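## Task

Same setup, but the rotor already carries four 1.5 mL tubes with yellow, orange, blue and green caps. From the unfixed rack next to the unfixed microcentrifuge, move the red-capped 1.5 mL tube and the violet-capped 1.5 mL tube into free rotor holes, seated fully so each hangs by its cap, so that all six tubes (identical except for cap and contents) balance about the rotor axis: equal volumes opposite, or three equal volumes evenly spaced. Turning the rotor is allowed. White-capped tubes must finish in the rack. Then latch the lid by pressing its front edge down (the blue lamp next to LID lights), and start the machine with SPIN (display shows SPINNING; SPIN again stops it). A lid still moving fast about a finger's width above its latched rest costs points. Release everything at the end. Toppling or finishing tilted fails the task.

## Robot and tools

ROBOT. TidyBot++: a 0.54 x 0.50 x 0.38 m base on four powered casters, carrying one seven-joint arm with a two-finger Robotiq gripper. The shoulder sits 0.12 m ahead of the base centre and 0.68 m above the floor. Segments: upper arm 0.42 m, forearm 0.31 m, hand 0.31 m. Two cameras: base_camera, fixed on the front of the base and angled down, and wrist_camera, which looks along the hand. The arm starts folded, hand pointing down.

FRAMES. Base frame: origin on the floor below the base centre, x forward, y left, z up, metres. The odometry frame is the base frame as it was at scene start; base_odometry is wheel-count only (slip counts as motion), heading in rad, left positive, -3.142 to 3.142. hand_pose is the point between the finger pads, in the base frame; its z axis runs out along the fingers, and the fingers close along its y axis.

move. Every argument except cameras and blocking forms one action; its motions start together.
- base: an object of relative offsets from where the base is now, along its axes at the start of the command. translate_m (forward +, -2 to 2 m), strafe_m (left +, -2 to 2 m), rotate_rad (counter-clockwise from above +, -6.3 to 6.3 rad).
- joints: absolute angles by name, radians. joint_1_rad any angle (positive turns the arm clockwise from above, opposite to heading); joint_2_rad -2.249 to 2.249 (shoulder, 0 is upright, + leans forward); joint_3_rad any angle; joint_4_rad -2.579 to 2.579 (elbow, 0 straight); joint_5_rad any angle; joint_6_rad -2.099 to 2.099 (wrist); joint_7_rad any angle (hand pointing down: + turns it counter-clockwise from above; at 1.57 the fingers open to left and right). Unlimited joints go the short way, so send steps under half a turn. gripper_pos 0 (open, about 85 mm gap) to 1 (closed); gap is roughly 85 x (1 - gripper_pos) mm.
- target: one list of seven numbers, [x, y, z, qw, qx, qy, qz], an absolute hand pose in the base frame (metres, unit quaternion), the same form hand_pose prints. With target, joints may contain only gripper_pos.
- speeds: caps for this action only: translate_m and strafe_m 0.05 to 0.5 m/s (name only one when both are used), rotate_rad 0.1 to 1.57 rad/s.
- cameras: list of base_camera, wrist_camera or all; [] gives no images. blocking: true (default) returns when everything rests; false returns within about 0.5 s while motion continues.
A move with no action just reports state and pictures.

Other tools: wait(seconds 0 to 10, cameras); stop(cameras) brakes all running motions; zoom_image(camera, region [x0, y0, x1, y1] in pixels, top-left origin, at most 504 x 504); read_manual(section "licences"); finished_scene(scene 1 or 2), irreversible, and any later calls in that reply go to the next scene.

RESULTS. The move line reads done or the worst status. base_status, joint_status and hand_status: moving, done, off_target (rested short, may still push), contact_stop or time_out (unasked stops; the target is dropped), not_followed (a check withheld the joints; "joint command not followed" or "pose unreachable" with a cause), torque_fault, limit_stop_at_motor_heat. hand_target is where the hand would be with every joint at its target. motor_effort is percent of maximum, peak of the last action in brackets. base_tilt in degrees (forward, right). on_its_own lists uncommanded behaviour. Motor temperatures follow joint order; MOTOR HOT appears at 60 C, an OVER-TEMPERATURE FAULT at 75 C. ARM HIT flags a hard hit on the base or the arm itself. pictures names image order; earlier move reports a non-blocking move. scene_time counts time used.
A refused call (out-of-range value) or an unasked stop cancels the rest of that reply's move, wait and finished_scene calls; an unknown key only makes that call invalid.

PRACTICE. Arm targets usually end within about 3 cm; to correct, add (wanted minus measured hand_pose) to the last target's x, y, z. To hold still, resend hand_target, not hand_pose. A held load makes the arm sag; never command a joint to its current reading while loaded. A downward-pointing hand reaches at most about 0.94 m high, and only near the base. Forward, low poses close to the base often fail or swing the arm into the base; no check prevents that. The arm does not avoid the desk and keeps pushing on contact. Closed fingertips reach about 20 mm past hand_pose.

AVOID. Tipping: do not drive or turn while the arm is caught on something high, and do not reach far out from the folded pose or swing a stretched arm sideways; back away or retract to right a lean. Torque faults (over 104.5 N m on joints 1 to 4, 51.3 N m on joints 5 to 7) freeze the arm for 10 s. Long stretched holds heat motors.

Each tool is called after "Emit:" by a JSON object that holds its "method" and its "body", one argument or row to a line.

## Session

Emit:
{"method": "move", "body": {

}}

Scene clock: 0.00 s.
Motor temperatures (°C): [32 39 37 35 43 41 44]
base_odometry: x=+0.000 y=+0.000 heading=+0.000
base_tilt: forward=-0.4 right=+0.2
base_status: not commanded
joint_positions: joint_1_rad=-0.036 joint_2_rad=-0.365 joint_3_rad=+3.119 joint_4_rad=-2.554 joint_5_rad=-0.033 joint_6_rad=-0.826 joint_7_rad=+1.610 gripper_pos=+0.000
joint_status: not commanded
motor_effort: joint_1_rad=-1 joint_2_rad=-1 joint_3_rad=+0 joint_4_rad=+14 joint_5_rad=+0 joint_6_rad=+2 joint_7_rad=-1
hand_pose: x=+0.2635 y=+0.0165 z=+0.5838 quat_wxyz=(-0.010, +0.997, +0.038, +0.063) (m; base frame)
hand_target: x=+0.2633 y=+0.0165 z=+0.5837 quat_wxyz=(-0.010, +0.997, +0.038, +0.063) (m; base frame)
hand_status: not commanded
pictures: base_camera, wrist_camera
Images, in order (width x height): base_camera 644x364, wrist_camera 644x476.

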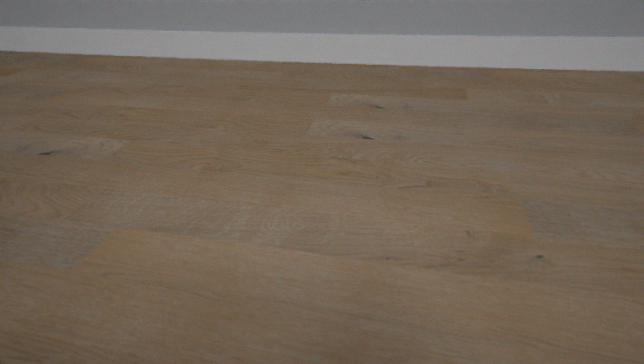

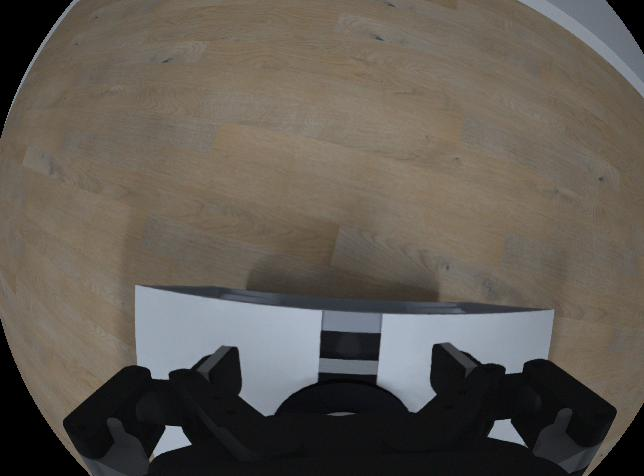

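Emit:
{"method": "move", "body": {
  "joints": {"joint_1_rad": 0.0, "joint_2_rad": -0.37, "joint_3_rad": 3.1416, "joint_4_rad": -2.2, "joint_5_rad": 0.0, "joint_6_rad": -0.1, "joint_7_rad": 1.57}
}}

Scene clock: 5.30 s.
Motor temperatures (°C): [32 39 37 35 43 41 44]
move: done
base_odometry: x=+0.000 y=+0.000 heading=+0.000
base_tilt: forward=-0.4 right=+0.2
base_status: not commanded
joint_positions: joint_1_rad=-0.024 joint_2_rad=-0.365 joint_3_rad=+3.121 joint_4_rad=-2.209 joint_5_rad=-0.033 joint_6_rad=-0.165 joint_7_rad=+1.610 gripper_pos=+0.000
joint_status: all done
motor_effort: joint_1_rad=-1(1) joint_2_rad=-7(7) joint_3_rad=+0(1) joint_4_rad=+21(21) joint_5_rad=+0(1) joint_6_rad=+8(8) joint_7_rad=+0(2)
hand_pose: x=+0.5526 y=+0.0232 z=+0.8578 quat_wxyz=(-0.009, +0.844, +0.024, +0.536) (m; base frame)
hand_target: x=+0.5621 y=+0.0013 z=+0.8841 quat_wxyz=(+0.000, +0.822, +0.000, +0.569) (m; base frame)
hand_status: not commanded
pictures: base_camera, wrist_camera
Images, in order (width x height): base_camera 644x364, wrist_camera 644x476.

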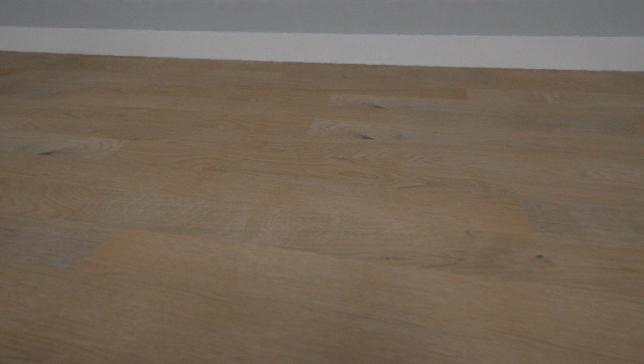

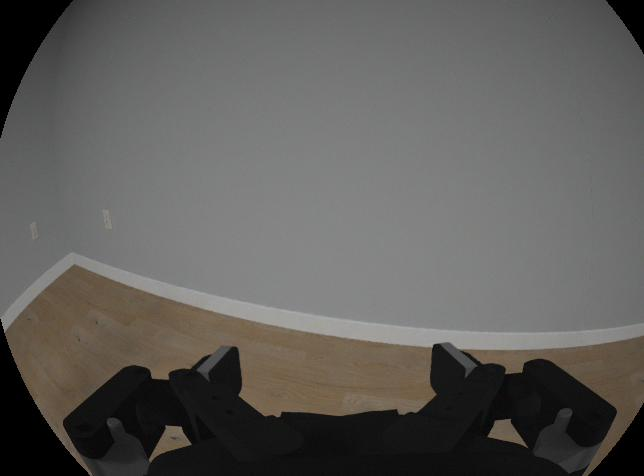

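Emit:
{"method": "move", "body": {
  "joints": {"joint_1_rad": 1.7},
  "cameras": ["wrist_camera"]
}}

Scene clock: 10.10 s.
Motor temperatures (°C): [32 39 37 35 43 41 44]
move: done
base_odometry: x=+0.000 y=+0.000 heading=+0.000
base_tilt: forward=-0.4 right=+0.2
base_status: not commanded
joint_positions: joint_1_rad=+1.677 joint_2_rad=-0.365 joint_3_rad=+3.125 joint_4_rad=-2.209 joint_5_rad=-0.033 joint_6_rad=-0.162 joint_7_rad=+1.610 gripper_pos=+0.000
joint_status: all done
motor_effort: joint_1_rad=-1(2) joint_2_rad=-7(7) joint_3_rad=+0(1) joint_4_rad=+21(22) joint_5_rad=+0(1) joint_6_rad=+8(9) joint_7_rad=-1(2)
hand_pose: x=+0.0836 y=-0.4333 z=+0.8588 quat_wxyz=(+0.399, +0.573, -0.619, +0.361) (m; base frame)
hand_target: x=+0.0632 y=-0.4396 z=+0.8841 quat_wxyz=(+0.428, +0.542, -0.618, +0.376) (m; base frame)
hand_status: not commanded
pictures: wrist_camera
Images, in order (width x height): wrist_camera 644x476.

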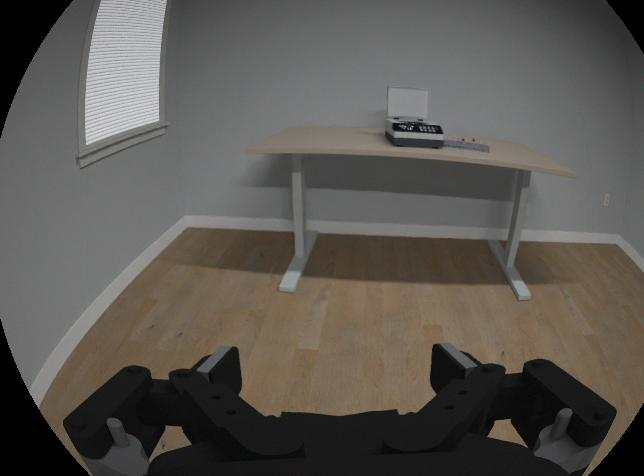

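Emit:
{"method": "move", "body": {
  "base": {"rotate_rad": -1.65},
  "joints": {"joint_1_rad": 0.0},
  "cameras": ["wrist_camera"]
}}

Scene clock: 24.13 s.
Motor temperatures (°C): [32 39 37 35 43 41 44]
move: done
base_odometry: x=+0.000 y=+0.000 heading=-1.649
base_tilt: forward=-0.4 right=+0.2
base_status: done
joint_positions: joint_1_rad=+0.023 joint_2_rad=-0.365 joint_3_rad=+3.130 joint_4_rad=-2.209 joint_5_rad=-0.033 joint_6_rad=-0.161 joint_7_rad=+1.610 gripper_pos=+0.000
joint_status: all done
motor_effort: joint_1_rad=-1(3) joint_2_rad=-7(8) joint_3_rad=+0(1) joint_4_rad=+21(22) joint_5_rad=+0(1) joint_6_rad=+8(9) joint_7_rad=+0(2)
hand_pose: x=+0.5539 y=-0.0018 z=+0.8591 quat_wxyz=(+0.005, +0.843, +0.000, +0.538) (m; base frame)
hand_target: x=+0.5621 y=+0.0014 z=+0.8841 quat_wxyz=(+0.000, +0.822, +0.000, +0.569) (m; base frame)
hand_status: not commanded
pictures: wrist_camera
Images, in order (width x height): wrist_camera 644x476.

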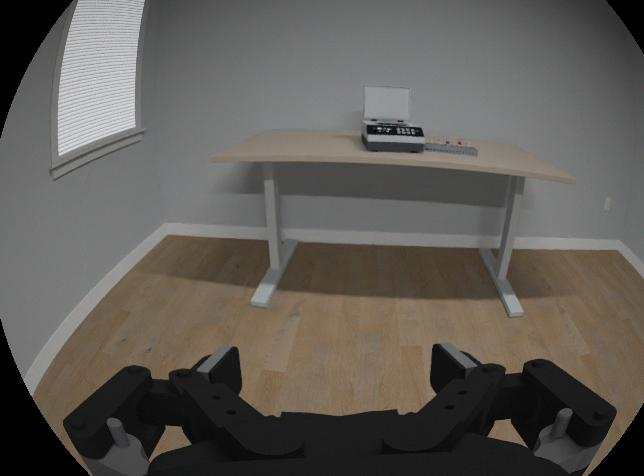

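Emit:
{"method": "zoom_image", "body": {
  "camera": "wrist_camera",
  "region": [340, 70, 500, 170]
}}

Scaled by 3.150.

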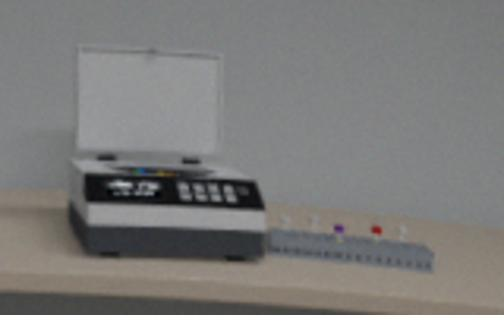

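Emit:
{"method": "move", "body": {
  "base": {"translate_m": 0.85, "strafe_m": -0.23},
  "joints": {"joint_2_rad": -0.5, "joint_4_rad": -1.9, "joint_6_rad": -1.03, "joint_7_rad": 1.57}
}}

Scene clock: 36.90 s.
Motor temperatures (°C): [32 39 37 35 43 41 44]
move: done
base_odometry: x=-0.296 y=-0.829 heading=-1.650
base_tilt: forward=-0.4 right=+0.2
base_status: done
joint_positions: joint_1_rad=+0.022 joint_2_rad=-0.492 joint_3_rad=+3.130 joint_4_rad=-1.912 joint_5_rad=-0.033 joint_6_rad=-0.963 joint_7_rad=+1.610 gripper_pos=+0.000
joint_status: all done
motor_effort: joint_1_rad=-1(1) joint_2_rad=-2(7) joint_3_rad=+1(1) joint_4_rad=+20(23) joint_5_rad=+0(1) joint_6_rad=+7(9) joint_7_rad=-1(2)
hand_pose: x=+0.4454 y=+0.0068 z=+0.8740 quat_wxyz=(-0.004, +0.929, +0.010, +0.371) (m; base frame)
hand_target: x=+0.4304 y=+0.0014 z=+0.8687 quat_wxyz=(+0.000, +0.937, +0.000, +0.348) (m; base frame)
hand_status: not commanded
pictures: base_camera, wrist_camera
Images, in order (width x height): base_camera 644x364, wrist_camera 644x476.

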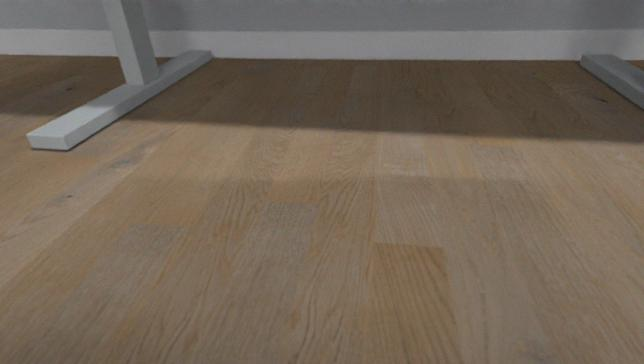

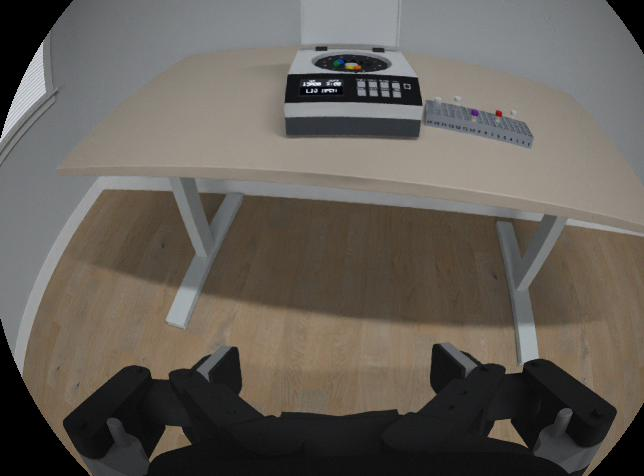

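Emit:
{"method": "move", "body": {
  "base": {"translate_m": 0.37, "strafe_m": -0.02},
  "joints": {"joint_2_rad": 0.133, "joint_4_rad": -0.933, "joint_6_rad": -2.0, "joint_7_rad": 1.57}
}}

Scene clock: 53.23 s.
Motor temperatures (°C): [32 39 37 36 43 41 44]
move: done
base_odometry: x=-0.345 y=-1.197 heading=-1.651
base_tilt: forward=-0.4 right=+0.2
base_status: done
joint_positions: joint_1_rad=+0.022 joint_2_rad=+0.118 joint_3_rad=+3.130 joint_4_rad=-0.947 joint_5_rad=-0.033 joint_6_rad=-1.932 joint_7_rad=+1.610 gripper_pos=+0.000
joint_status: all done
motor_effort: joint_1_rad=-1(1) joint_2_rad=-18(21) joint_3_rad=+0(1) joint_4_rad=+15(22) joint_5_rad=+0(1) joint_6_rad=+2(7) joint_7_rad=-1(2)
hand_pose: x=+0.4882 y=+0.0066 z=+0.9440 quat_wxyz=(-0.014, +0.997, +0.021, +0.073) (m; base frame)
hand_target: x=+0.4735 y=+0.0014 z=+0.9405 quat_wxyz=(+0.000, +0.999, +0.000, +0.038) (m; base frame)
hand_status: not commanded
pictures: base_camera, wrist_camera
Images, in order (width x height): base_camera 644x364, wrist_camera 644x476.

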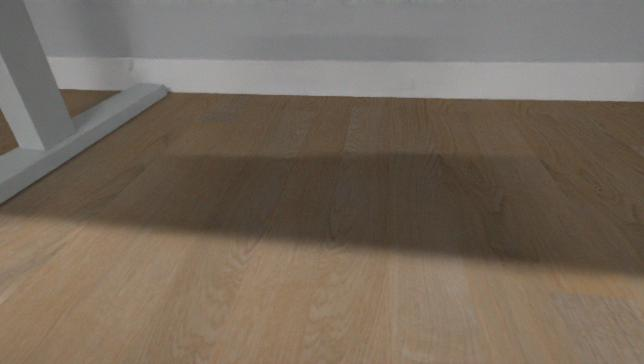

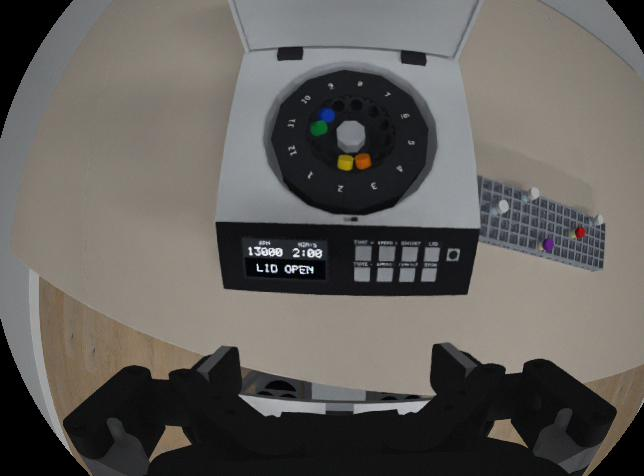

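Emit:
{"method": "zoom_image", "body": {
  "camera": "wrist_camera",
  "region": [260, 60, 440, 220]
}}

Emit:
{"method": "zoom_image", "body": {
  "camera": "wrist_camera",
  "region": [450, 160, 620, 280]
}}

Scaled by 2.800.

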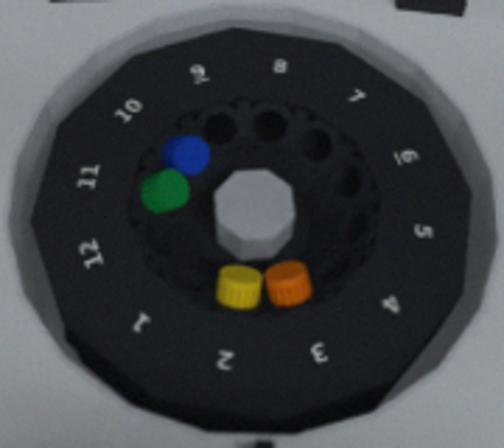

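Scaled by 2.965.

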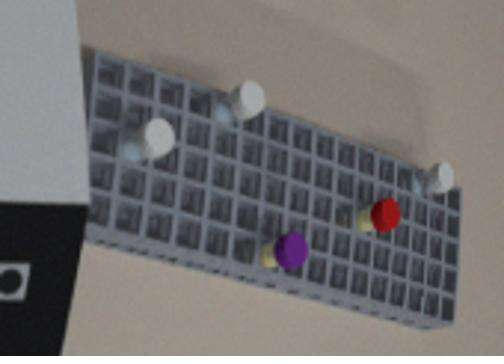

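Emit:
{"method": "move", "body": {
  "base": {"translate_m": 0.061},
  "joints": {"joint_1_rad": 0.50, "joint_2_rad": 0.357, "joint_4_rad": -0.95, "joint_5_rad": 0.06, "joint_6_rad": -1.78, "joint_7_rad": 2.12, "gripper_pos": 0.7},
  "cameras": ["wrist_camera"]
}}

Scene clock: 73.20 s.
Motor temperatures (°C): [32 39 37 36 43 41 44]
move: done
base_odometry: x=-0.351 y=-1.258 heading=-1.651
base_tilt: forward=-0.4 right=+0.2
base_status: done
joint_positions: joint_1_rad=+0.481 joint_2_rad=+0.342 joint_3_rad=+3.131 joint_4_rad=-0.946 joint_5_rad=-0.013 joint_6_rad=-1.845 joint_7_rad=+2.042 gripper_pos=+0.700
joint_status: all done
motor_effort: joint_1_rad=+0(2) joint_2_rad=-27(28) joint_3_rad=+0(2) joint_4_rad=+16(17) joint_5_rad=+0(1) joint_6_rad=+0(3) joint_7_rad=-1(2)
hand_pose: x=+0.5180 y=-0.1982 z=+0.8547 quat_wxyz=(-0.005, +1.000, +0.002, +0.007) (m; base frame)
hand_target: x=+0.5211 y=-0.2389 z=+0.8477 quat_wxyz=(+0.039, +0.999, +0.018, +0.009) (m; base frame)
hand_status: not commanded
pictures: wrist_camera
Images, in order (width x height): wrist_camera 644x476.

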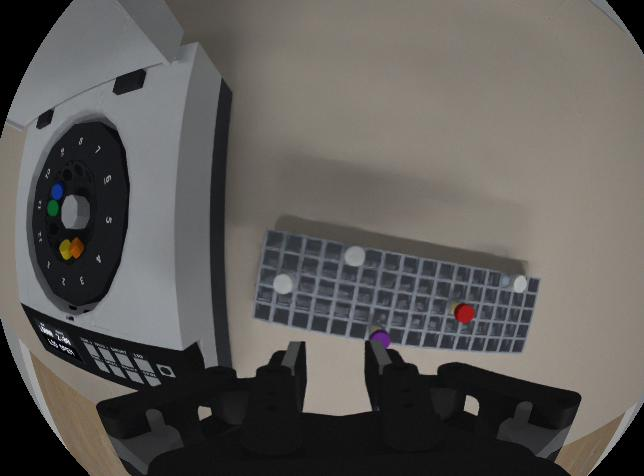

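Emit:
{"method": "move", "body": {
  "joints": {"joint_1_rad": 0.569, "joint_2_rad": 0.338, "joint_4_rad": -1.144, "joint_6_rad": -1.615, "joint_7_rad": 2.19},
  "cameras": ["wrist_camera"]
}}

Scene clock: 91.23 s.
Motor temperatures (°C): [32 39 37 36 43 41 44]
move: done
base_odometry: x=-0.351 y=-1.258 heading=-1.651
base_tilt: forward=-0.4 right=+0.2
base_status: not commanded
joint_positions: joint_1_rad=+0.548 joint_2_rad=+0.342 joint_3_rad=+3.131 joint_4_rad=-1.129 joint_5_rad=-0.012 joint_6_rad=-1.684 joint_7_rad=+2.112 gripper_pos=+0.700
joint_status: all done
motor_effort: joint_1_rad=-1(2) joint_2_rad=-27(29) joint_3_rad=-1(2) joint_4_rad=+17(18) joint_5_rad=+0(0) joint_6_rad=+0(2) joint_7_rad=+0(2)
hand_pose: x=+0.5075 y=-0.2265 z=+0.7983 quat_wxyz=(-0.010, +1.000, +0.002, -0.002) (m; base frame)
hand_target: x=+0.5027 y=-0.2659 z=+0.7962 quat_wxyz=(+0.037, +0.999, +0.023, +0.002) (m; base frame)
hand_status: not commanded
pictures: wrist_camera
Images, in order (width x height): wrist_camera 644x476.

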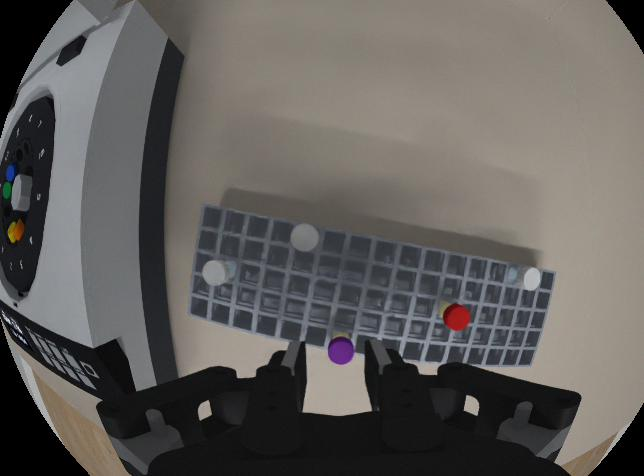

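Emit:
{"method": "move", "body": {
  "joints": {"joint_1_rad": 0.576, "joint_2_rad": 0.328, "joint_4_rad": -1.249, "joint_6_rad": -1.505},
  "cameras": ["wrist_camera"]
}}

Scene clock: 99.90 s.
Motor temperatures (°C): [32 40 37 36 43 41 44]
move: done
base_odometry: x=-0.351 y=-1.258 heading=-1.651
base_tilt: forward=-0.4 right=+0.2
base_status: not commanded
joint_positions: joint_1_rad=+0.552 joint_2_rad=+0.336 joint_3_rad=+3.131 joint_4_rad=-1.233 joint_5_rad=-0.012 joint_6_rad=-1.572 joint_7_rad=+2.113 gripper_pos=+0.700
joint_status: all done
motor_effort: joint_1_rad=-1(1) joint_2_rad=-27(29) joint_3_rad=-1(1) joint_4_rad=+16(17) joint_5_rad=+0(1) joint_6_rad=+0(1) joint_7_rad=+0(2)
hand_pose: x=+0.5098 y=-0.2297 z=+0.7685 quat_wxyz=(-0.006, +1.000, +0.000, +0.004) (m; base frame)
hand_target: x=+0.5025 y=-0.2696 z=+0.7680 quat_wxyz=(+0.042, +0.999, +0.023, +0.008) (m; base frame)
hand_status: not commanded
pictures: wrist_camera
Images, in order (width x height): wrist_camera 644x476.

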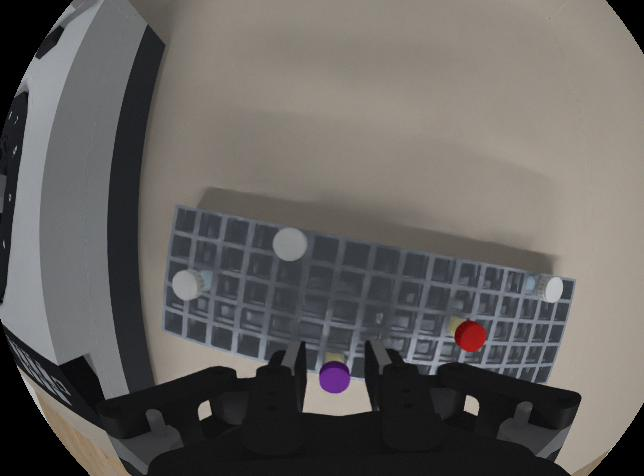

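Emit:
{"method": "move", "body": {
  "joints": {"joint_2_rad": 0.317, "joint_4_rad": -1.260, "joint_6_rad": -1.500},
  "cameras": ["wrist_camera"]
}}

Emit:
{"method": "zoom_image", "body": {
  "camera": "wrist_camera",
  "region": [230, 300, 430, 430]
}}

Scene clock: 107.13 s.
Motor temperatures (°C): [32 40 37 36 43 41 44]
move: done
base_odometry: x=-0.351 y=-1.258 heading=-1.651
base_tilt: forward=-0.4 right=+0.2
base_status: not commanded
joint_positions: joint_1_rad=+0.552 joint_2_rad=+0.329 joint_3_rad=+3.131 joint_4_rad=-1.243 joint_5_rad=-0.012 joint_6_rad=-1.563 joint_7_rad=+2.114 gripper_pos=+0.700
joint_status: all done
motor_effort: joint_1_rad=-1(1) joint_2_rad=-27(28) joint_3_rad=-1(1) joint_4_rad=+17(18) joint_5_rad=+0(0) joint_6_rad=+0(1) joint_7_rad=-1(2)
hand_pose: x=+0.5089 y=-0.2292 z=+0.7682 quat_wxyz=(-0.005, +1.000, +0.000, +0.007) (m; base frame)
hand_target: x=+0.5001 y=-0.2681 z=+0.7695 quat_wxyz=(+0.043, +0.999, +0.023, +0.010) (m; base frame)
hand_status: not commanded
pictures: wrist_camera
Images, in order (width x height): wrist_camera 644x476.

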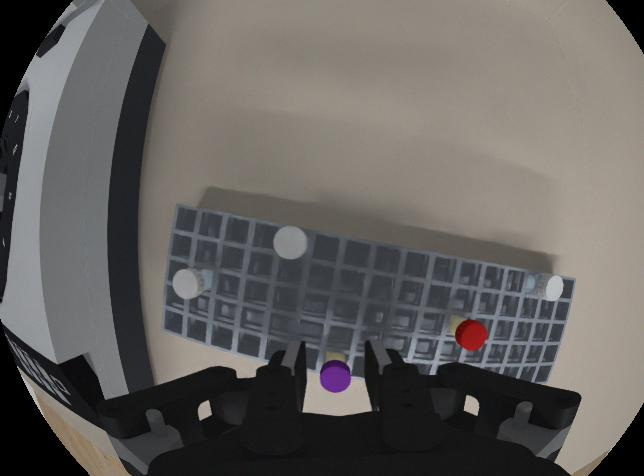

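Scaled by 2.520.

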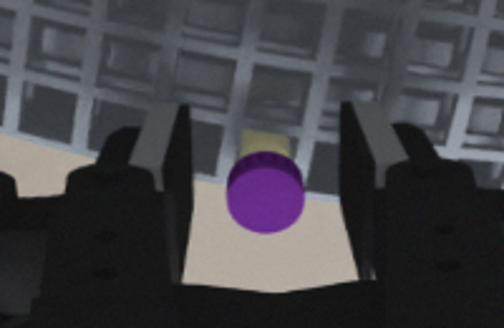

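Emit:
{"method": "move", "body": {
  "joints": {"gripper_pos": 0.86},
  "cameras": []
}}

Emit:
{"method": "move", "body": {
  "joints": {"gripper_pos": 0.96},
  "cameras": ["wrist_camera"]
}}

Scene clock: 110.77 s.
Motor temperatures (°C): [32 40 37 36 43 41 44]
move: done
base_odometry: x=-0.351 y=-1.258 heading=-1.651
base_tilt: forward=-0.4 right=+0.2
base_status: not commanded
joint_positions: joint_1_rad=+0.553 joint_2_rad=+0.329 joint_3_rad=+3.131 joint_4_rad=-1.243 joint_5_rad=-0.011 joint_6_rad=-1.562 joint_7_rad=+2.114 gripper_pos=+0.860
joint_status: all done
motor_effort: joint_1_rad=+0(1) joint_2_rad=-26(27) joint_3_rad=-1(1) joint_4_rad=+16(17) joint_5_rad=+0(1) joint_6_rad=+0(0) joint_7_rad=+0(2)
hand_pose: x=+0.5086 y=-0.2297 z=+0.7684 quat_wxyz=(-0.004, +1.000, +0.000, +0.007) (m; base frame)
hand_target: x=+0.5001 y=-0.2681 z=+0.7695 quat_wxyz=(+0.043, +0.999, +0.023, +0.010) (m; base frame)
hand_status: not commanded
pictures: none
No camera images: "cameras" was empty.

Scene clock: 111.30 s.
Motor temperatures (°C): [32 40 37 36 43 41 44]
move: off_target
base_odometry: x=-0.351 y=-1.258 heading=-1.651
base_tilt: forward=-0.4 right=+0.2
base_status: not commanded
joint_positions: joint_1_rad=+0.553 joint_2_rad=+0.328 joint_3_rad=+3.131 joint_4_rad=-1.244 joint_5_rad=-0.011 joint_6_rad=-1.562 joint_7_rad=+2.114 gripper_pos=+0.912
joint_status: gripper_pos off_target (ended at +0.912, target +0.960)
motor_effort: joint_1_rad=-1(1) joint_2_rad=-27(27) joint_3_rad=-1(2) joint_4_rad=+16(17) joint_5_rad=+0(1) joint_6_rad=+0(0) joint_7_rad=-1(2)
hand_pose: x=+0.5084 y=-0.2299 z=+0.7687 quat_wxyz=(-0.004, +1.000, +0.000, +0.007) (m; base frame)
hand_target: x=+0.5001 y=-0.2681 z=+0.7695 quat_wxyz=(+0.043, +0.999, +0.023, +0.010) (m; base frame)
hand_status: not commanded
pictures: wrist_camera
Images, in order (width x height): wrist_camera 644x476.

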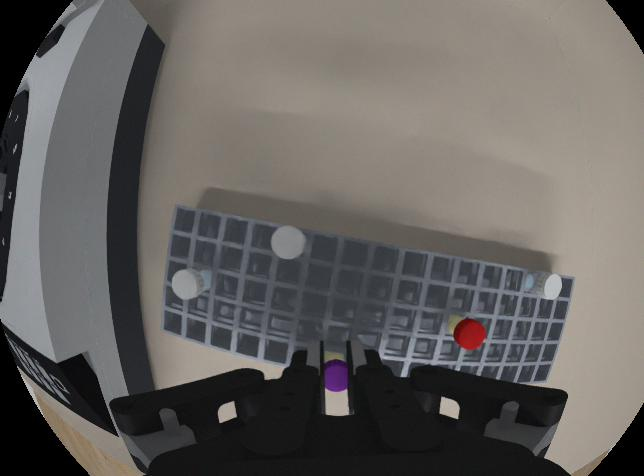

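Emit:
{"method": "move", "body": {
  "joints": {"joint_2_rad": 0.336, "joint_4_rad": -1.132, "joint_6_rad": -1.738},
  "cameras": []
}}

Emit:
{"method": "move", "body": {
  "joints": {"joint_2_rad": 0.370, "joint_4_rad": -0.933, "joint_6_rad": -1.91},
  "cameras": ["wrist_camera"]
}}

Scene clock: 119.73 s.
Motor temperatures (°C): [32 40 37 36 43 41 44]
move: done
base_odometry: x=-0.351 y=-1.258 heading=-1.651
base_tilt: forward=-0.4 right=+0.2
base_status: not commanded
joint_positions: joint_1_rad=+0.553 joint_2_rad=+0.329 joint_3_rad=+3.131 joint_4_rad=-1.142 joint_5_rad=-0.011 joint_6_rad=-1.679 joint_7_rad=+2.114 gripper_pos=+0.912
joint_status: all done
motor_effort: joint_1_rad=-1(1) joint_2_rad=-27(29) joint_3_rad=-1(1) joint_4_rad=+16(18) joint_5_rad=+0(0) joint_6_rad=+0(1) joint_7_rad=+0(1)
hand_pose: x=+0.5029 y=-0.2267 z=+0.8003 quat_wxyz=(-0.008, +1.000, +0.000, +0.000) (m; base frame)
hand_target: x=+0.4715 y=-0.2492 z=+0.8012 quat_wxyz=(+0.006, +0.999, +0.018, -0.043) (m; base frame)
hand_status: not commanded
pictures: none
No camera images: "cameras" was empty.

Scene clock: 121.13 s.
Motor temperatures (°C): [32 40 37 36 43 41 44]
move: done
base_odometry: x=-0.351 y=-1.258 heading=-1.651
base_tilt: forward=-0.4 right=+0.2
base_status: not commanded
joint_positions: joint_1_rad=+0.553 joint_2_rad=+0.351 joint_3_rad=+3.131 joint_4_rad=-0.945 joint_5_rad=-0.011 joint_6_rad=-1.843 joint_7_rad=+2.114 gripper_pos=+0.912
joint_status: all done
motor_effort: joint_1_rad=-1(1) joint_2_rad=-27(28) joint_3_rad=-1(1) joint_4_rad=+16(18) joint_5_rad=+0(0) joint_6_rad=+0(1) joint_7_rad=-1(1)
hand_pose: x=+0.5046 y=-0.2281 z=+0.8509 quat_wxyz=(-0.005, +1.000, +0.001, +0.005) (m; base frame)
hand_target: x=+0.4733 y=-0.2495 z=+0.8473 quat_wxyz=(+0.004, +0.999, +0.013, -0.046) (m; base frame)
hand_status: not commanded
pictures: wrist_camera
Images, in order (width x height): wrist_camera 644x476.

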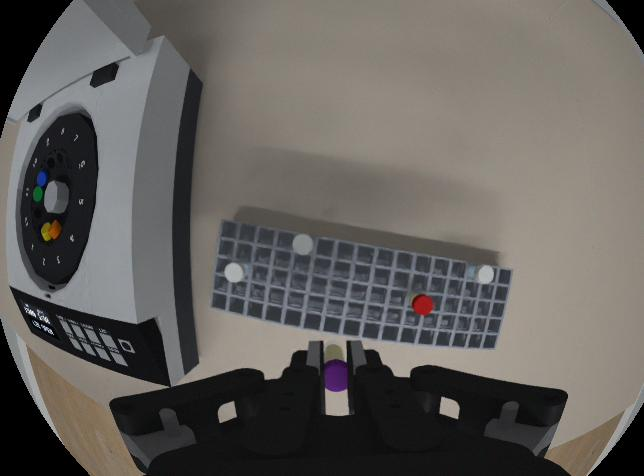

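Emit:
{"method": "move", "body": {
  "joints": {"joint_2_rad": 0.308, "joint_4_rad": -0.812, "joint_6_rad": -2.066},
  "cameras": []
}}

Emit:
{"method": "move", "body": {
  "joints": {"joint_1_rad": -0.015, "joint_7_rad": 1.495},
  "cameras": ["wrist_camera"]
}}

Emit:
{"method": "zoom_image", "body": {
  "camera": "wrist_camera",
  "region": [240, 150, 440, 400]
}}

Scene clock: 139.10 s.
Motor temperatures (°C): [32 40 37 36 43 41 44]
move: done
base_odometry: x=-0.351 y=-1.258 heading=-1.651
base_tilt: forward=-0.4 right=+0.2
base_status: not commanded
joint_positions: joint_1_rad=+0.553 joint_2_rad=+0.313 joint_3_rad=+3.131 joint_4_rad=-0.822 joint_5_rad=-0.011 joint_6_rad=-1.998 joint_7_rad=+2.114 gripper_pos=+0.912
joint_status: all done
motor_effort: joint_1_rad=-1(1) joint_2_rad=-26(29) joint_3_rad=-1(1) joint_4_rad=+15(18) joint_5_rad=+0(0) joint_6_rad=+0(1) joint_7_rad=-1(2)
hand_pose: x=+0.4780 y=-0.2123 z=+0.9036 quat_wxyz=(-0.003, +1.000, +0.002, +0.007) (m; base frame)
hand_target: x=+0.4433 y=-0.2286 z=+0.9092 quat_wxyz=(+0.010, +0.999, +0.008, -0.033) (m; base frame)
hand_status: not commanded
pictures: none
No camera images: "cameras" was empty.

Scene clock: 141.23 s.
Motor temperatures (°C): [32 40 37 36 43 41 44]
move: done
base_odometry: x=-0.351 y=-1.258 heading=-1.651
base_tilt: forward=-0.4 right=+0.2
base_status: not commanded
joint_positions: joint_1_rad=+0.005 joint_2_rad=+0.313 joint_3_rad=+3.131 joint_4_rad=-0.822 joint_5_rad=-0.010 joint_6_rad=-2.000 joint_7_rad=+1.573 gripper_pos=+0.912
joint_status: all done
motor_effort: joint_1_rad=-1(2) joint_2_rad=-25(26) joint_3_rad=-1(2) joint_4_rad=+15(16) joint_5_rad=+0(1) joint_6_rad=+0(1) joint_7_rad=-1(2)
hand_pose: x=+0.5352 y=+0.0054 z=+0.9036 quat_wxyz=(-0.006, +1.000, +0.006, +0.003) (m; base frame)
hand_target: x=+0.5157 y=-0.0091 z=+0.9092 quat_wxyz=(+0.028, +0.998, -0.044, -0.021) (m; base frame)
hand_status: not commanded
pictures: wrist_camera
Images, in order (width x height): wrist_camera 644x476.

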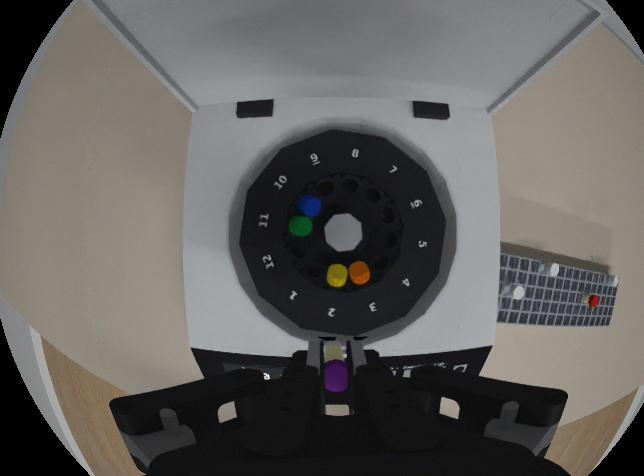

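Scaled by 2.016.

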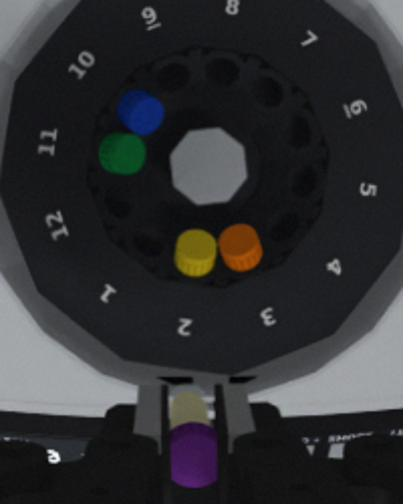

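Emit:
{"method": "move", "body": {
  "joints": {"joint_1_rad": -0.050, "joint_2_rad": 0.405, "joint_4_rad": -0.776, "joint_6_rad": -1.905, "joint_7_rad": 1.46},
  "cameras": ["wrist_camera"]
}}

Emit:
{"method": "zoom_image", "body": {
  "camera": "wrist_camera",
  "region": [240, 200, 440, 400]
}}

Scene clock: 157.43 s.
Motor temperatures (°C): [32 40 37 36 43 41 44]
move: done
base_odometry: x=-0.351 y=-1.258 heading=-1.651
base_tilt: forward=-0.4 right=+0.2
base_status: not commanded
joint_positions: joint_1_rad=-0.029 joint_2_rad=+0.401 joint_3_rad=+3.131 joint_4_rad=-0.787 joint_5_rad=-0.010 joint_6_rad=-1.948 joint_7_rad=+1.537 gripper_pos=+0.912
joint_status: all done
motor_effort: joint_1_rad=-1(2) joint_2_rad=-28(31) joint_3_rad=+0(1) joint_4_rad=+16(17) joint_5_rad=+0(0) joint_6_rad=+0(1) joint_7_rad=-1(2)
hand_pose: x=+0.5762 y=+0.0211 z=+0.8754 quat_wxyz=(-0.007, +1.000, +0.004, +0.003) (m; base frame)
hand_target: x=+0.5929 y=+0.0074 z=+0.8776 quat_wxyz=(+0.026, +0.998, -0.041, +0.030) (m; base frame)
hand_status: not commanded
pictures: wrist_camera
Images, in order (width x height): wrist_camera 644x476.

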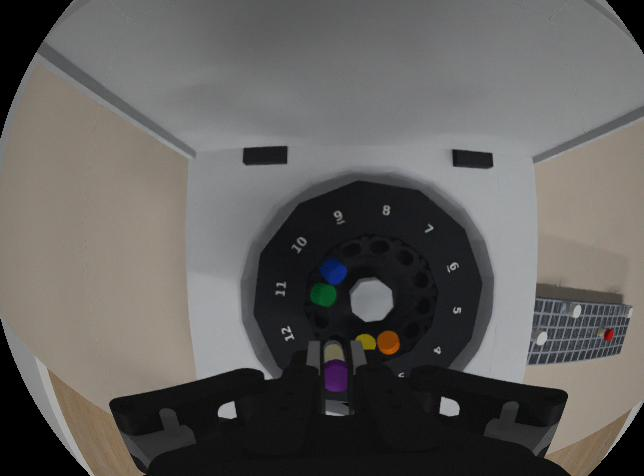

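Scaled by 2.520.

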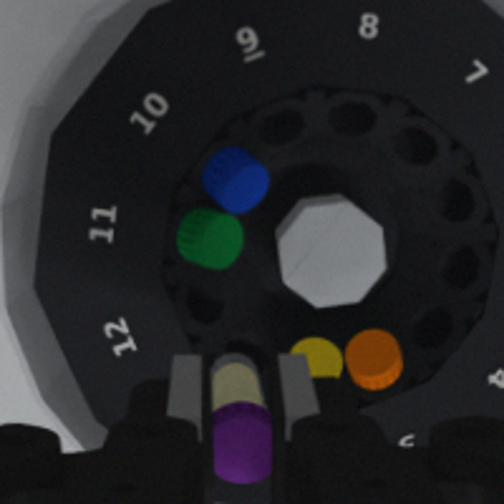

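Emit:
{"method": "move", "body": {
  "joints": {"joint_2_rad": 0.364, "joint_4_rad": -0.870, "joint_6_rad": -1.846},
  "cameras": []
}}

Emit:
{"method": "move", "body": {
  "joints": {"joint_2_rad": 0.350, "joint_4_rad": -0.930, "joint_6_rad": -1.80},
  "cameras": ["wrist_camera"]
}}

Emit:
{"method": "zoom_image", "body": {
  "camera": "wrist_camera",
  "region": [240, 220, 440, 420]
}}

Scene clock: 162.47 s.
Motor temperatures (°C): [32 40 37 36 43 41 44]
move: done
base_odometry: x=-0.351 y=-1.258 heading=-1.651
base_tilt: forward=-0.4 right=+0.2
base_status: not commanded
joint_positions: joint_1_rad=-0.029 joint_2_rad=+0.384 joint_3_rad=+3.131 joint_4_rad=-0.857 joint_5_rad=-0.010 joint_6_rad=-1.911 joint_7_rad=+1.537 gripper_pos=+0.912
joint_status: all done
motor_effort: joint_1_rad=-1(1) joint_2_rad=-28(29) joint_3_rad=-1(2) joint_4_rad=+16(16) joint_5_rad=+0(0) joint_6_rad=+0(1) joint_7_rad=+0(1)
hand_pose: x=+0.5703 y=+0.0210 z=+0.8627 quat_wxyz=(-0.006, +1.000, +0.004, -0.005) (m; base frame)
hand_target: x=+0.5847 y=+0.0067 z=+0.8687 quat_wxyz=(+0.026, +0.998, -0.039, +0.033) (m; base frame)
hand_status: not commanded
pictures: none
No camera images: "cameras" was empty.

Scene clock: 163.23 s.
Motor temperatures (°C): [32 40 37 36 43 41 44]
move: done
base_odometry: x=-0.351 y=-1.258 heading=-1.651
base_tilt: forward=-0.4 right=+0.2
base_status: not commanded
joint_positions: joint_1_rad=-0.029 joint_2_rad=+0.358 joint_3_rad=+3.131 joint_4_rad=-0.907 joint_5_rad=-0.010 joint_6_rad=-1.864 joint_7_rad=+1.537 gripper_pos=+0.912
joint_status: all done
motor_effort: joint_1_rad=-1(1) joint_2_rad=-25(29) joint_3_rad=-1(1) joint_4_rad=+14(16) joint_5_rad=+0(0) joint_6_rad=+0(1) joint_7_rad=-1(1)
hand_pose: x=+0.5695 y=+0.0211 z=+0.8593 quat_wxyz=(-0.007, +1.000, +0.004, +0.006) (m; base frame)
hand_target: x=+0.5837 y=+0.0064 z=+0.8570 quat_wxyz=(+0.026, +0.998, -0.038, +0.033) (m; base frame)
hand_status: not commanded
pictures: wrist_camera
Images, in order (width x height): wrist_camera 644x476.

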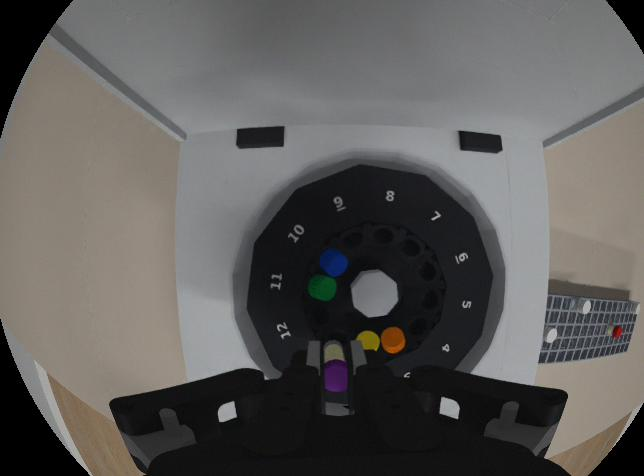

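Scaled by 2.520.

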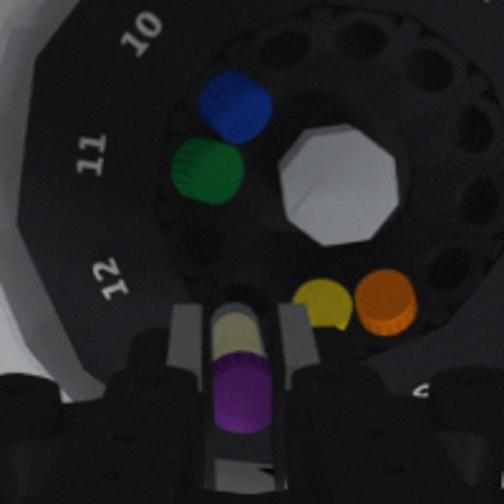

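Emit:
{"method": "move", "body": {
  "joints": {"joint_2_rad": 0.362, "joint_4_rad": -0.890, "joint_6_rad": -1.835},
  "cameras": []
}}

Emit:
{"method": "move", "body": {
  "joints": {"joint_1_rad": 0.005},
  "cameras": []
}}

Emit:
{"method": "move", "body": {
  "joints": {"joint_1_rad": 0.018},
  "cameras": ["wrist_camera"]
}}

Emit:
{"method": "zoom_image", "body": {
  "camera": "wrist_camera",
  "region": [240, 220, 440, 420]
}}

Scene clock: 169.23 s.
Motor temperatures (°C): [32 41 37 36 43 41 44]
move: done
base_odometry: x=-0.351 y=-1.258 heading=-1.651
base_tilt: forward=-0.4 right=+0.2
base_status: not commanded
joint_positions: joint_1_rad=-0.029 joint_2_rad=+0.359 joint_3_rad=+3.131 joint_4_rad=-0.894 joint_5_rad=-0.010 joint_6_rad=-1.864 joint_7_rad=+1.537 gripper_pos=+0.912
joint_status: all done
motor_effort: joint_1_rad=-1(1) joint_2_rad=-28(29) joint_3_rad=-1(1) joint_4_rad=+16(17) joint_5_rad=+0(1) joint_6_rad=+0(1) joint_7_rad=-1(2)
hand_pose: x=+0.5725 y=+0.0212 z=+0.8626 quat_wxyz=(-0.007, +1.000, +0.004, +0.012) (m; base frame)
hand_target: x=+0.5836 y=+0.0066 z=+0.8635 quat_wxyz=(+0.026, +0.998, -0.039, +0.030) (m; base frame)
hand_status: not commanded
pictures: none
No camera images: "cameras" was empty.

Scene clock: 170.00 s.
Motor temperatures (°C): [32 41 37 36 43 41 44]
move: done
base_odometry: x=-0.351 y=-1.258 heading=-1.651
base_tilt: forward=-0.4 right=+0.2
base_status: not commanded
joint_positions: joint_1_rad=-0.007 joint_2_rad=+0.359 joint_3_rad=+3.131 joint_4_rad=-0.894 joint_5_rad=-0.009 joint_6_rad=-1.864 joint_7_rad=+1.537 gripper_pos=+0.912
joint_status: all done
motor_effort: joint_1_rad=-1(2) joint_2_rad=-28(28) joint_3_rad=-1(2) joint_4_rad=+16(16) joint_5_rad=+0(1) joint_6_rad=+0(1) joint_7_rad=+0(2)
hand_pose: x=+0.5729 y=+0.0110 z=+0.8626 quat_wxyz=(-0.006, +1.000, -0.007, +0.012) (m; base frame)
hand_target: x=+0.5833 y=-0.0190 z=+0.8635 quat_wxyz=(+0.027, +0.997, -0.066, +0.029) (m; base frame)
hand_status: not commanded
pictures: none
No camera images: "cameras" was empty.

Scene clock: 170.53 s.
Motor temperatures (°C): [32 41 37 36 43 41 44]
move: done
base_odometry: x=-0.351 y=-1.258 heading=-1.651
base_tilt: forward=-0.4 right=+0.2
base_status: not commanded
joint_positions: joint_1_rad=-0.001 joint_2_rad=+0.359 joint_3_rad=+3.131 joint_4_rad=-0.894 joint_5_rad=-0.009 joint_6_rad=-1.864 joint_7_rad=+1.537 gripper_pos=+0.912
joint_status: all done
motor_effort: joint_1_rad=+0(1) joint_2_rad=-27(28) joint_3_rad=+0(1) joint_4_rad=+15(16) joint_5_rad=+0(0) joint_6_rad=+0(1) joint_7_rad=-1(1)
hand_pose: x=+0.5729 y=+0.0082 z=+0.8626 quat_wxyz=(-0.006, +1.000, -0.010, +0.012) (m; base frame)
hand_target: x=+0.5830 y=-0.0250 z=+0.8635 quat_wxyz=(+0.027, +0.997, -0.073, +0.029) (m; base frame)
hand_status: not commanded
pictures: wrist_camera
Images, in order (width x height): wrist_camera 644x476.

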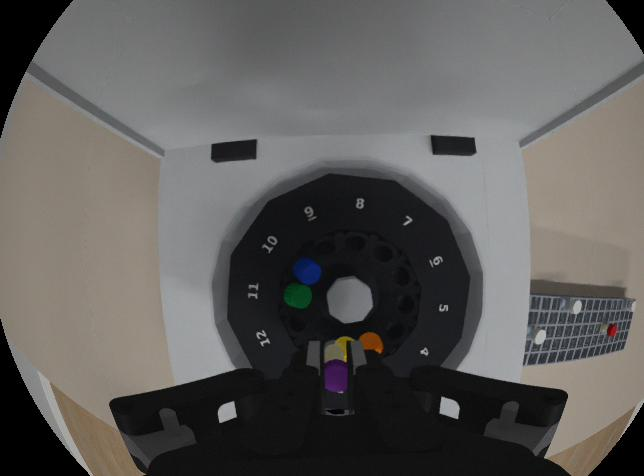

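Scaled by 2.520.

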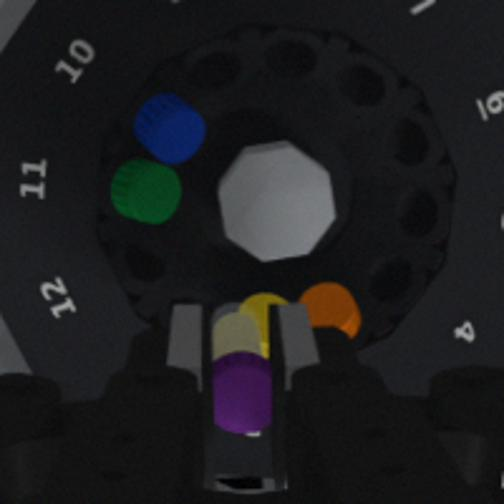

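Emit:
{"method": "move", "body": {
  "joints": {"joint_1_rad": 0.031},
  "cameras": []
}}

Emit:
{"method": "move", "body": {
  "joints": {"joint_1_rad": 0.044},
  "cameras": ["wrist_camera"]
}}

Emit:
{"method": "zoom_image", "body": {
  "camera": "wrist_camera",
  "region": [240, 220, 440, 420]
}}

Scene clock: 173.77 s.
Motor temperatures (°C): [32 41 37 36 43 41 44]
move: done
base_odometry: x=-0.351 y=-1.258 heading=-1.651
base_tilt: forward=-0.4 right=+0.2
base_status: not commanded
joint_positions: joint_1_rad=+0.009 joint_2_rad=+0.359 joint_3_rad=+3.131 joint_4_rad=-0.894 joint_5_rad=-0.009 joint_6_rad=-1.864 joint_7_rad=+1.537 gripper_pos=+0.912
joint_status: all done
motor_effort: joint_1_rad=+0(1) joint_2_rad=-27(27) joint_3_rad=+0(1) joint_4_rad=+15(16) joint_5_rad=+1(1) joint_6_rad=+0(0) joint_7_rad=-1(1)
hand_pose: x=+0.5730 y=+0.0039 z=+0.8626 quat_wxyz=(-0.006, +1.000, -0.015, +0.012) (m; base frame)
hand_target: x=+0.5826 y=-0.0311 z=+0.8635 quat_wxyz=(+0.028, +0.996, -0.079, +0.028) (m; base frame)
hand_status: not commanded
pictures: none
No camera images: "cameras" was empty.

Scene clock: 174.33 s.
Motor temperatures (°C): [32 41 37 36 43 41 44]
move: done
base_odometry: x=-0.351 y=-1.258 heading=-1.651
base_tilt: forward=-0.4 right=+0.2
base_status: not commanded
joint_positions: joint_1_rad=+0.021 joint_2_rad=+0.359 joint_3_rad=+3.131 joint_4_rad=-0.894 joint_5_rad=-0.009 joint_6_rad=-1.864 joint_7_rad=+1.537 gripper_pos=+0.912
joint_status: all done
motor_effort: joint_1_rad=+0(1) joint_2_rad=-27(27) joint_3_rad=-1(1) joint_4_rad=+15(16) joint_5_rad=+0(1) joint_6_rad=-1(1) joint_7_rad=-2(2)
hand_pose: x=+0.5731 y=-0.0017 z=+0.8628 quat_wxyz=(-0.006, +1.000, -0.021, +0.012) (m; base frame)
hand_target: x=+0.5822 y=-0.0371 z=+0.8635 quat_wxyz=(+0.028, +0.996, -0.086, +0.028) (m; base frame)
hand_status: not commanded
pictures: wrist_camera
Images, in order (width x height): wrist_camera 644x476.

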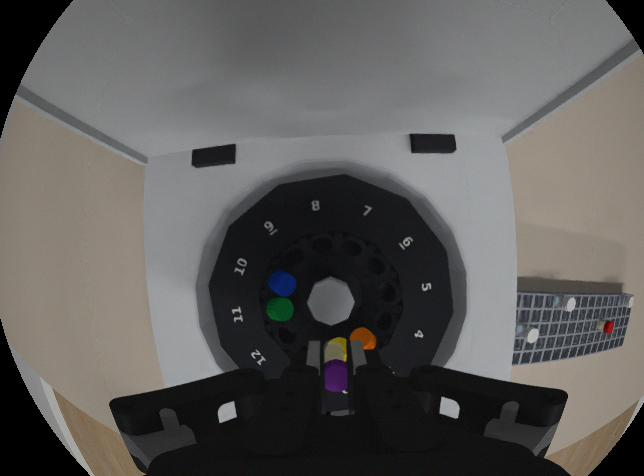

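Scaled by 2.520.

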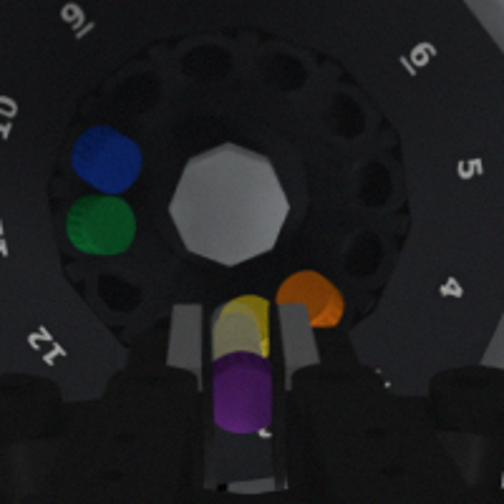

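Emit:
{"method": "move", "body": {
  "joints": {"joint_1_rad": 0.057},
  "cameras": ["wrist_camera"]
}}

Scene clock: 197.10 s.
Motor temperatures (°C): [32 41 37 36 43 41 44]
move: done
base_odometry: x=-0.351 y=-1.258 heading=-1.651
base_tilt: forward=-0.4 right=+0.2
base_status: not commanded
joint_positions: joint_1_rad=+0.033 joint_2_rad=+0.359 joint_3_rad=+3.131 joint_4_rad=-0.893 joint_5_rad=-0.009 joint_6_rad=-1.864 joint_7_rad=+1.536 gripper_pos=+0.912
joint_status: all done
motor_effort: joint_1_rad=+0(1) joint_2_rad=-27(27) joint_3_rad=-1(1) joint_4_rad=+14(15) joint_5_rad=+1(1) joint_6_rad=-1(2) joint_7_rad=+0(1)
hand_pose: x=+0.5733 y=-0.0071 z=+0.8631 quat_wxyz=(-0.006, +1.000, -0.027, +0.013) (m; base frame)
hand_target: x=+0.5817 y=-0.0431 z=+0.8635 quat_wxyz=(+0.028, +0.995, -0.092, +0.028) (m; base frame)
hand_status: not commanded
pictures: wrist_camera
Images, in order (width x height): wrist_camera 644x476.

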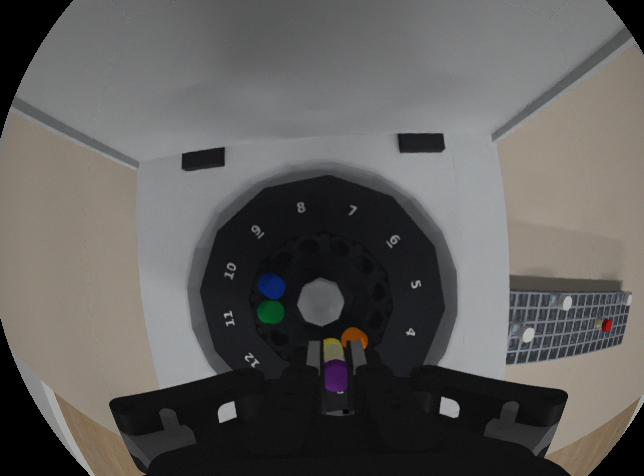

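Emit:
{"method": "move", "body": {
  "joints": {"joint_1_rad": 0.068},
  "cameras": []
}}

Emit:
{"method": "move", "body": {
  "joints": {"joint_1_rad": 0.077},
  "cameras": ["wrist_camera"]
}}

Scene clock: 203.97 s.
Motor temperatures (°C): [32 41 37 36 43 41 44]
move: done
base_odometry: x=-0.351 y=-1.258 heading=-1.651
base_tilt: forward=-0.4 right=+0.2
base_status: not commanded
joint_positions: joint_1_rad=+0.046 joint_2_rad=+0.359 joint_3_rad=+3.131 joint_4_rad=-0.893 joint_5_rad=-0.008 joint_6_rad=-1.864 joint_7_rad=+1.536 gripper_pos=+0.912
joint_status: all done
motor_effort: joint_1_rad=-1(1) joint_2_rad=-27(28) joint_3_rad=+0(1) joint_4_rad=+16(16) joint_5_rad=+0(1) joint_6_rad=+0(1) joint_7_rad=-1(1)
hand_pose: x=+0.5731 y=-0.0132 z=+0.8631 quat_wxyz=(-0.006, +0.999, -0.034, +0.013) (m; base frame)
hand_target: x=+0.5812 y=-0.0482 z=+0.8635 quat_wxyz=(+0.028, +0.994, -0.098, +0.028) (m; base frame)
hand_status: not commanded
pictures: none
No camera images: "cameras" was empty.

Scene clock: 204.47 s.
Motor temperatures (°C): [32 41 37 36 43 41 44]
move: done
base_odometry: x=-0.351 y=-1.258 heading=-1.651
base_tilt: forward=-0.4 right=+0.2
base_status: not commanded
joint_positions: joint_1_rad=+0.053 joint_2_rad=+0.359 joint_3_rad=+3.131 joint_4_rad=-0.893 joint_5_rad=-0.008 joint_6_rad=-1.864 joint_7_rad=+1.536 gripper_pos=+0.912
joint_status: all done
motor_effort: joint_1_rad=+0(1) joint_2_rad=-26(27) joint_3_rad=-1(1) joint_4_rad=+15(16) joint_5_rad=+0(1) joint_6_rad=+0(1) joint_7_rad=-1(1)
hand_pose: x=+0.5730 y=-0.0165 z=+0.8631 quat_wxyz=(-0.006, +0.999, -0.038, +0.013) (m; base frame)
hand_target: x=+0.5807 y=-0.0523 z=+0.8635 quat_wxyz=(+0.028, +0.994, -0.102, +0.028) (m; base frame)
hand_status: not commanded
pictures: wrist_camera
Images, in order (width x height): wrist_camera 644x476.

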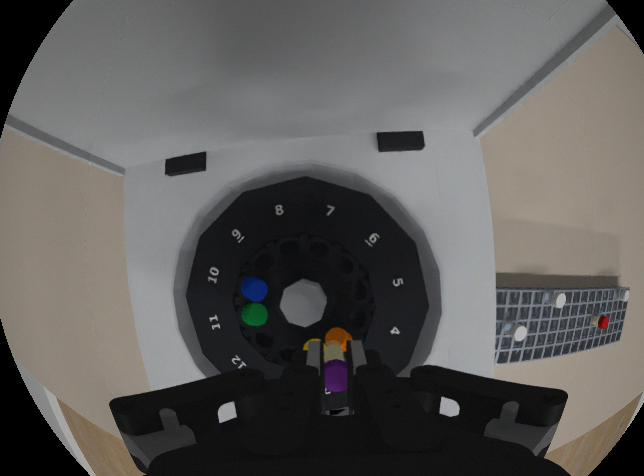

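Emit:
{"method": "zoom_image", "body": {
  "camera": "wrist_camera",
  "region": [200, 180, 460, 430]
}}

Scaled by 1.938.

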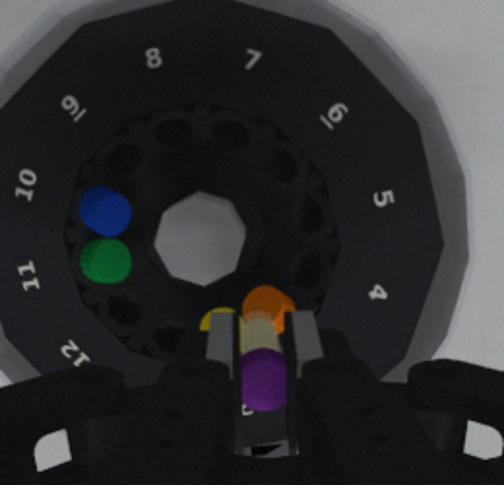

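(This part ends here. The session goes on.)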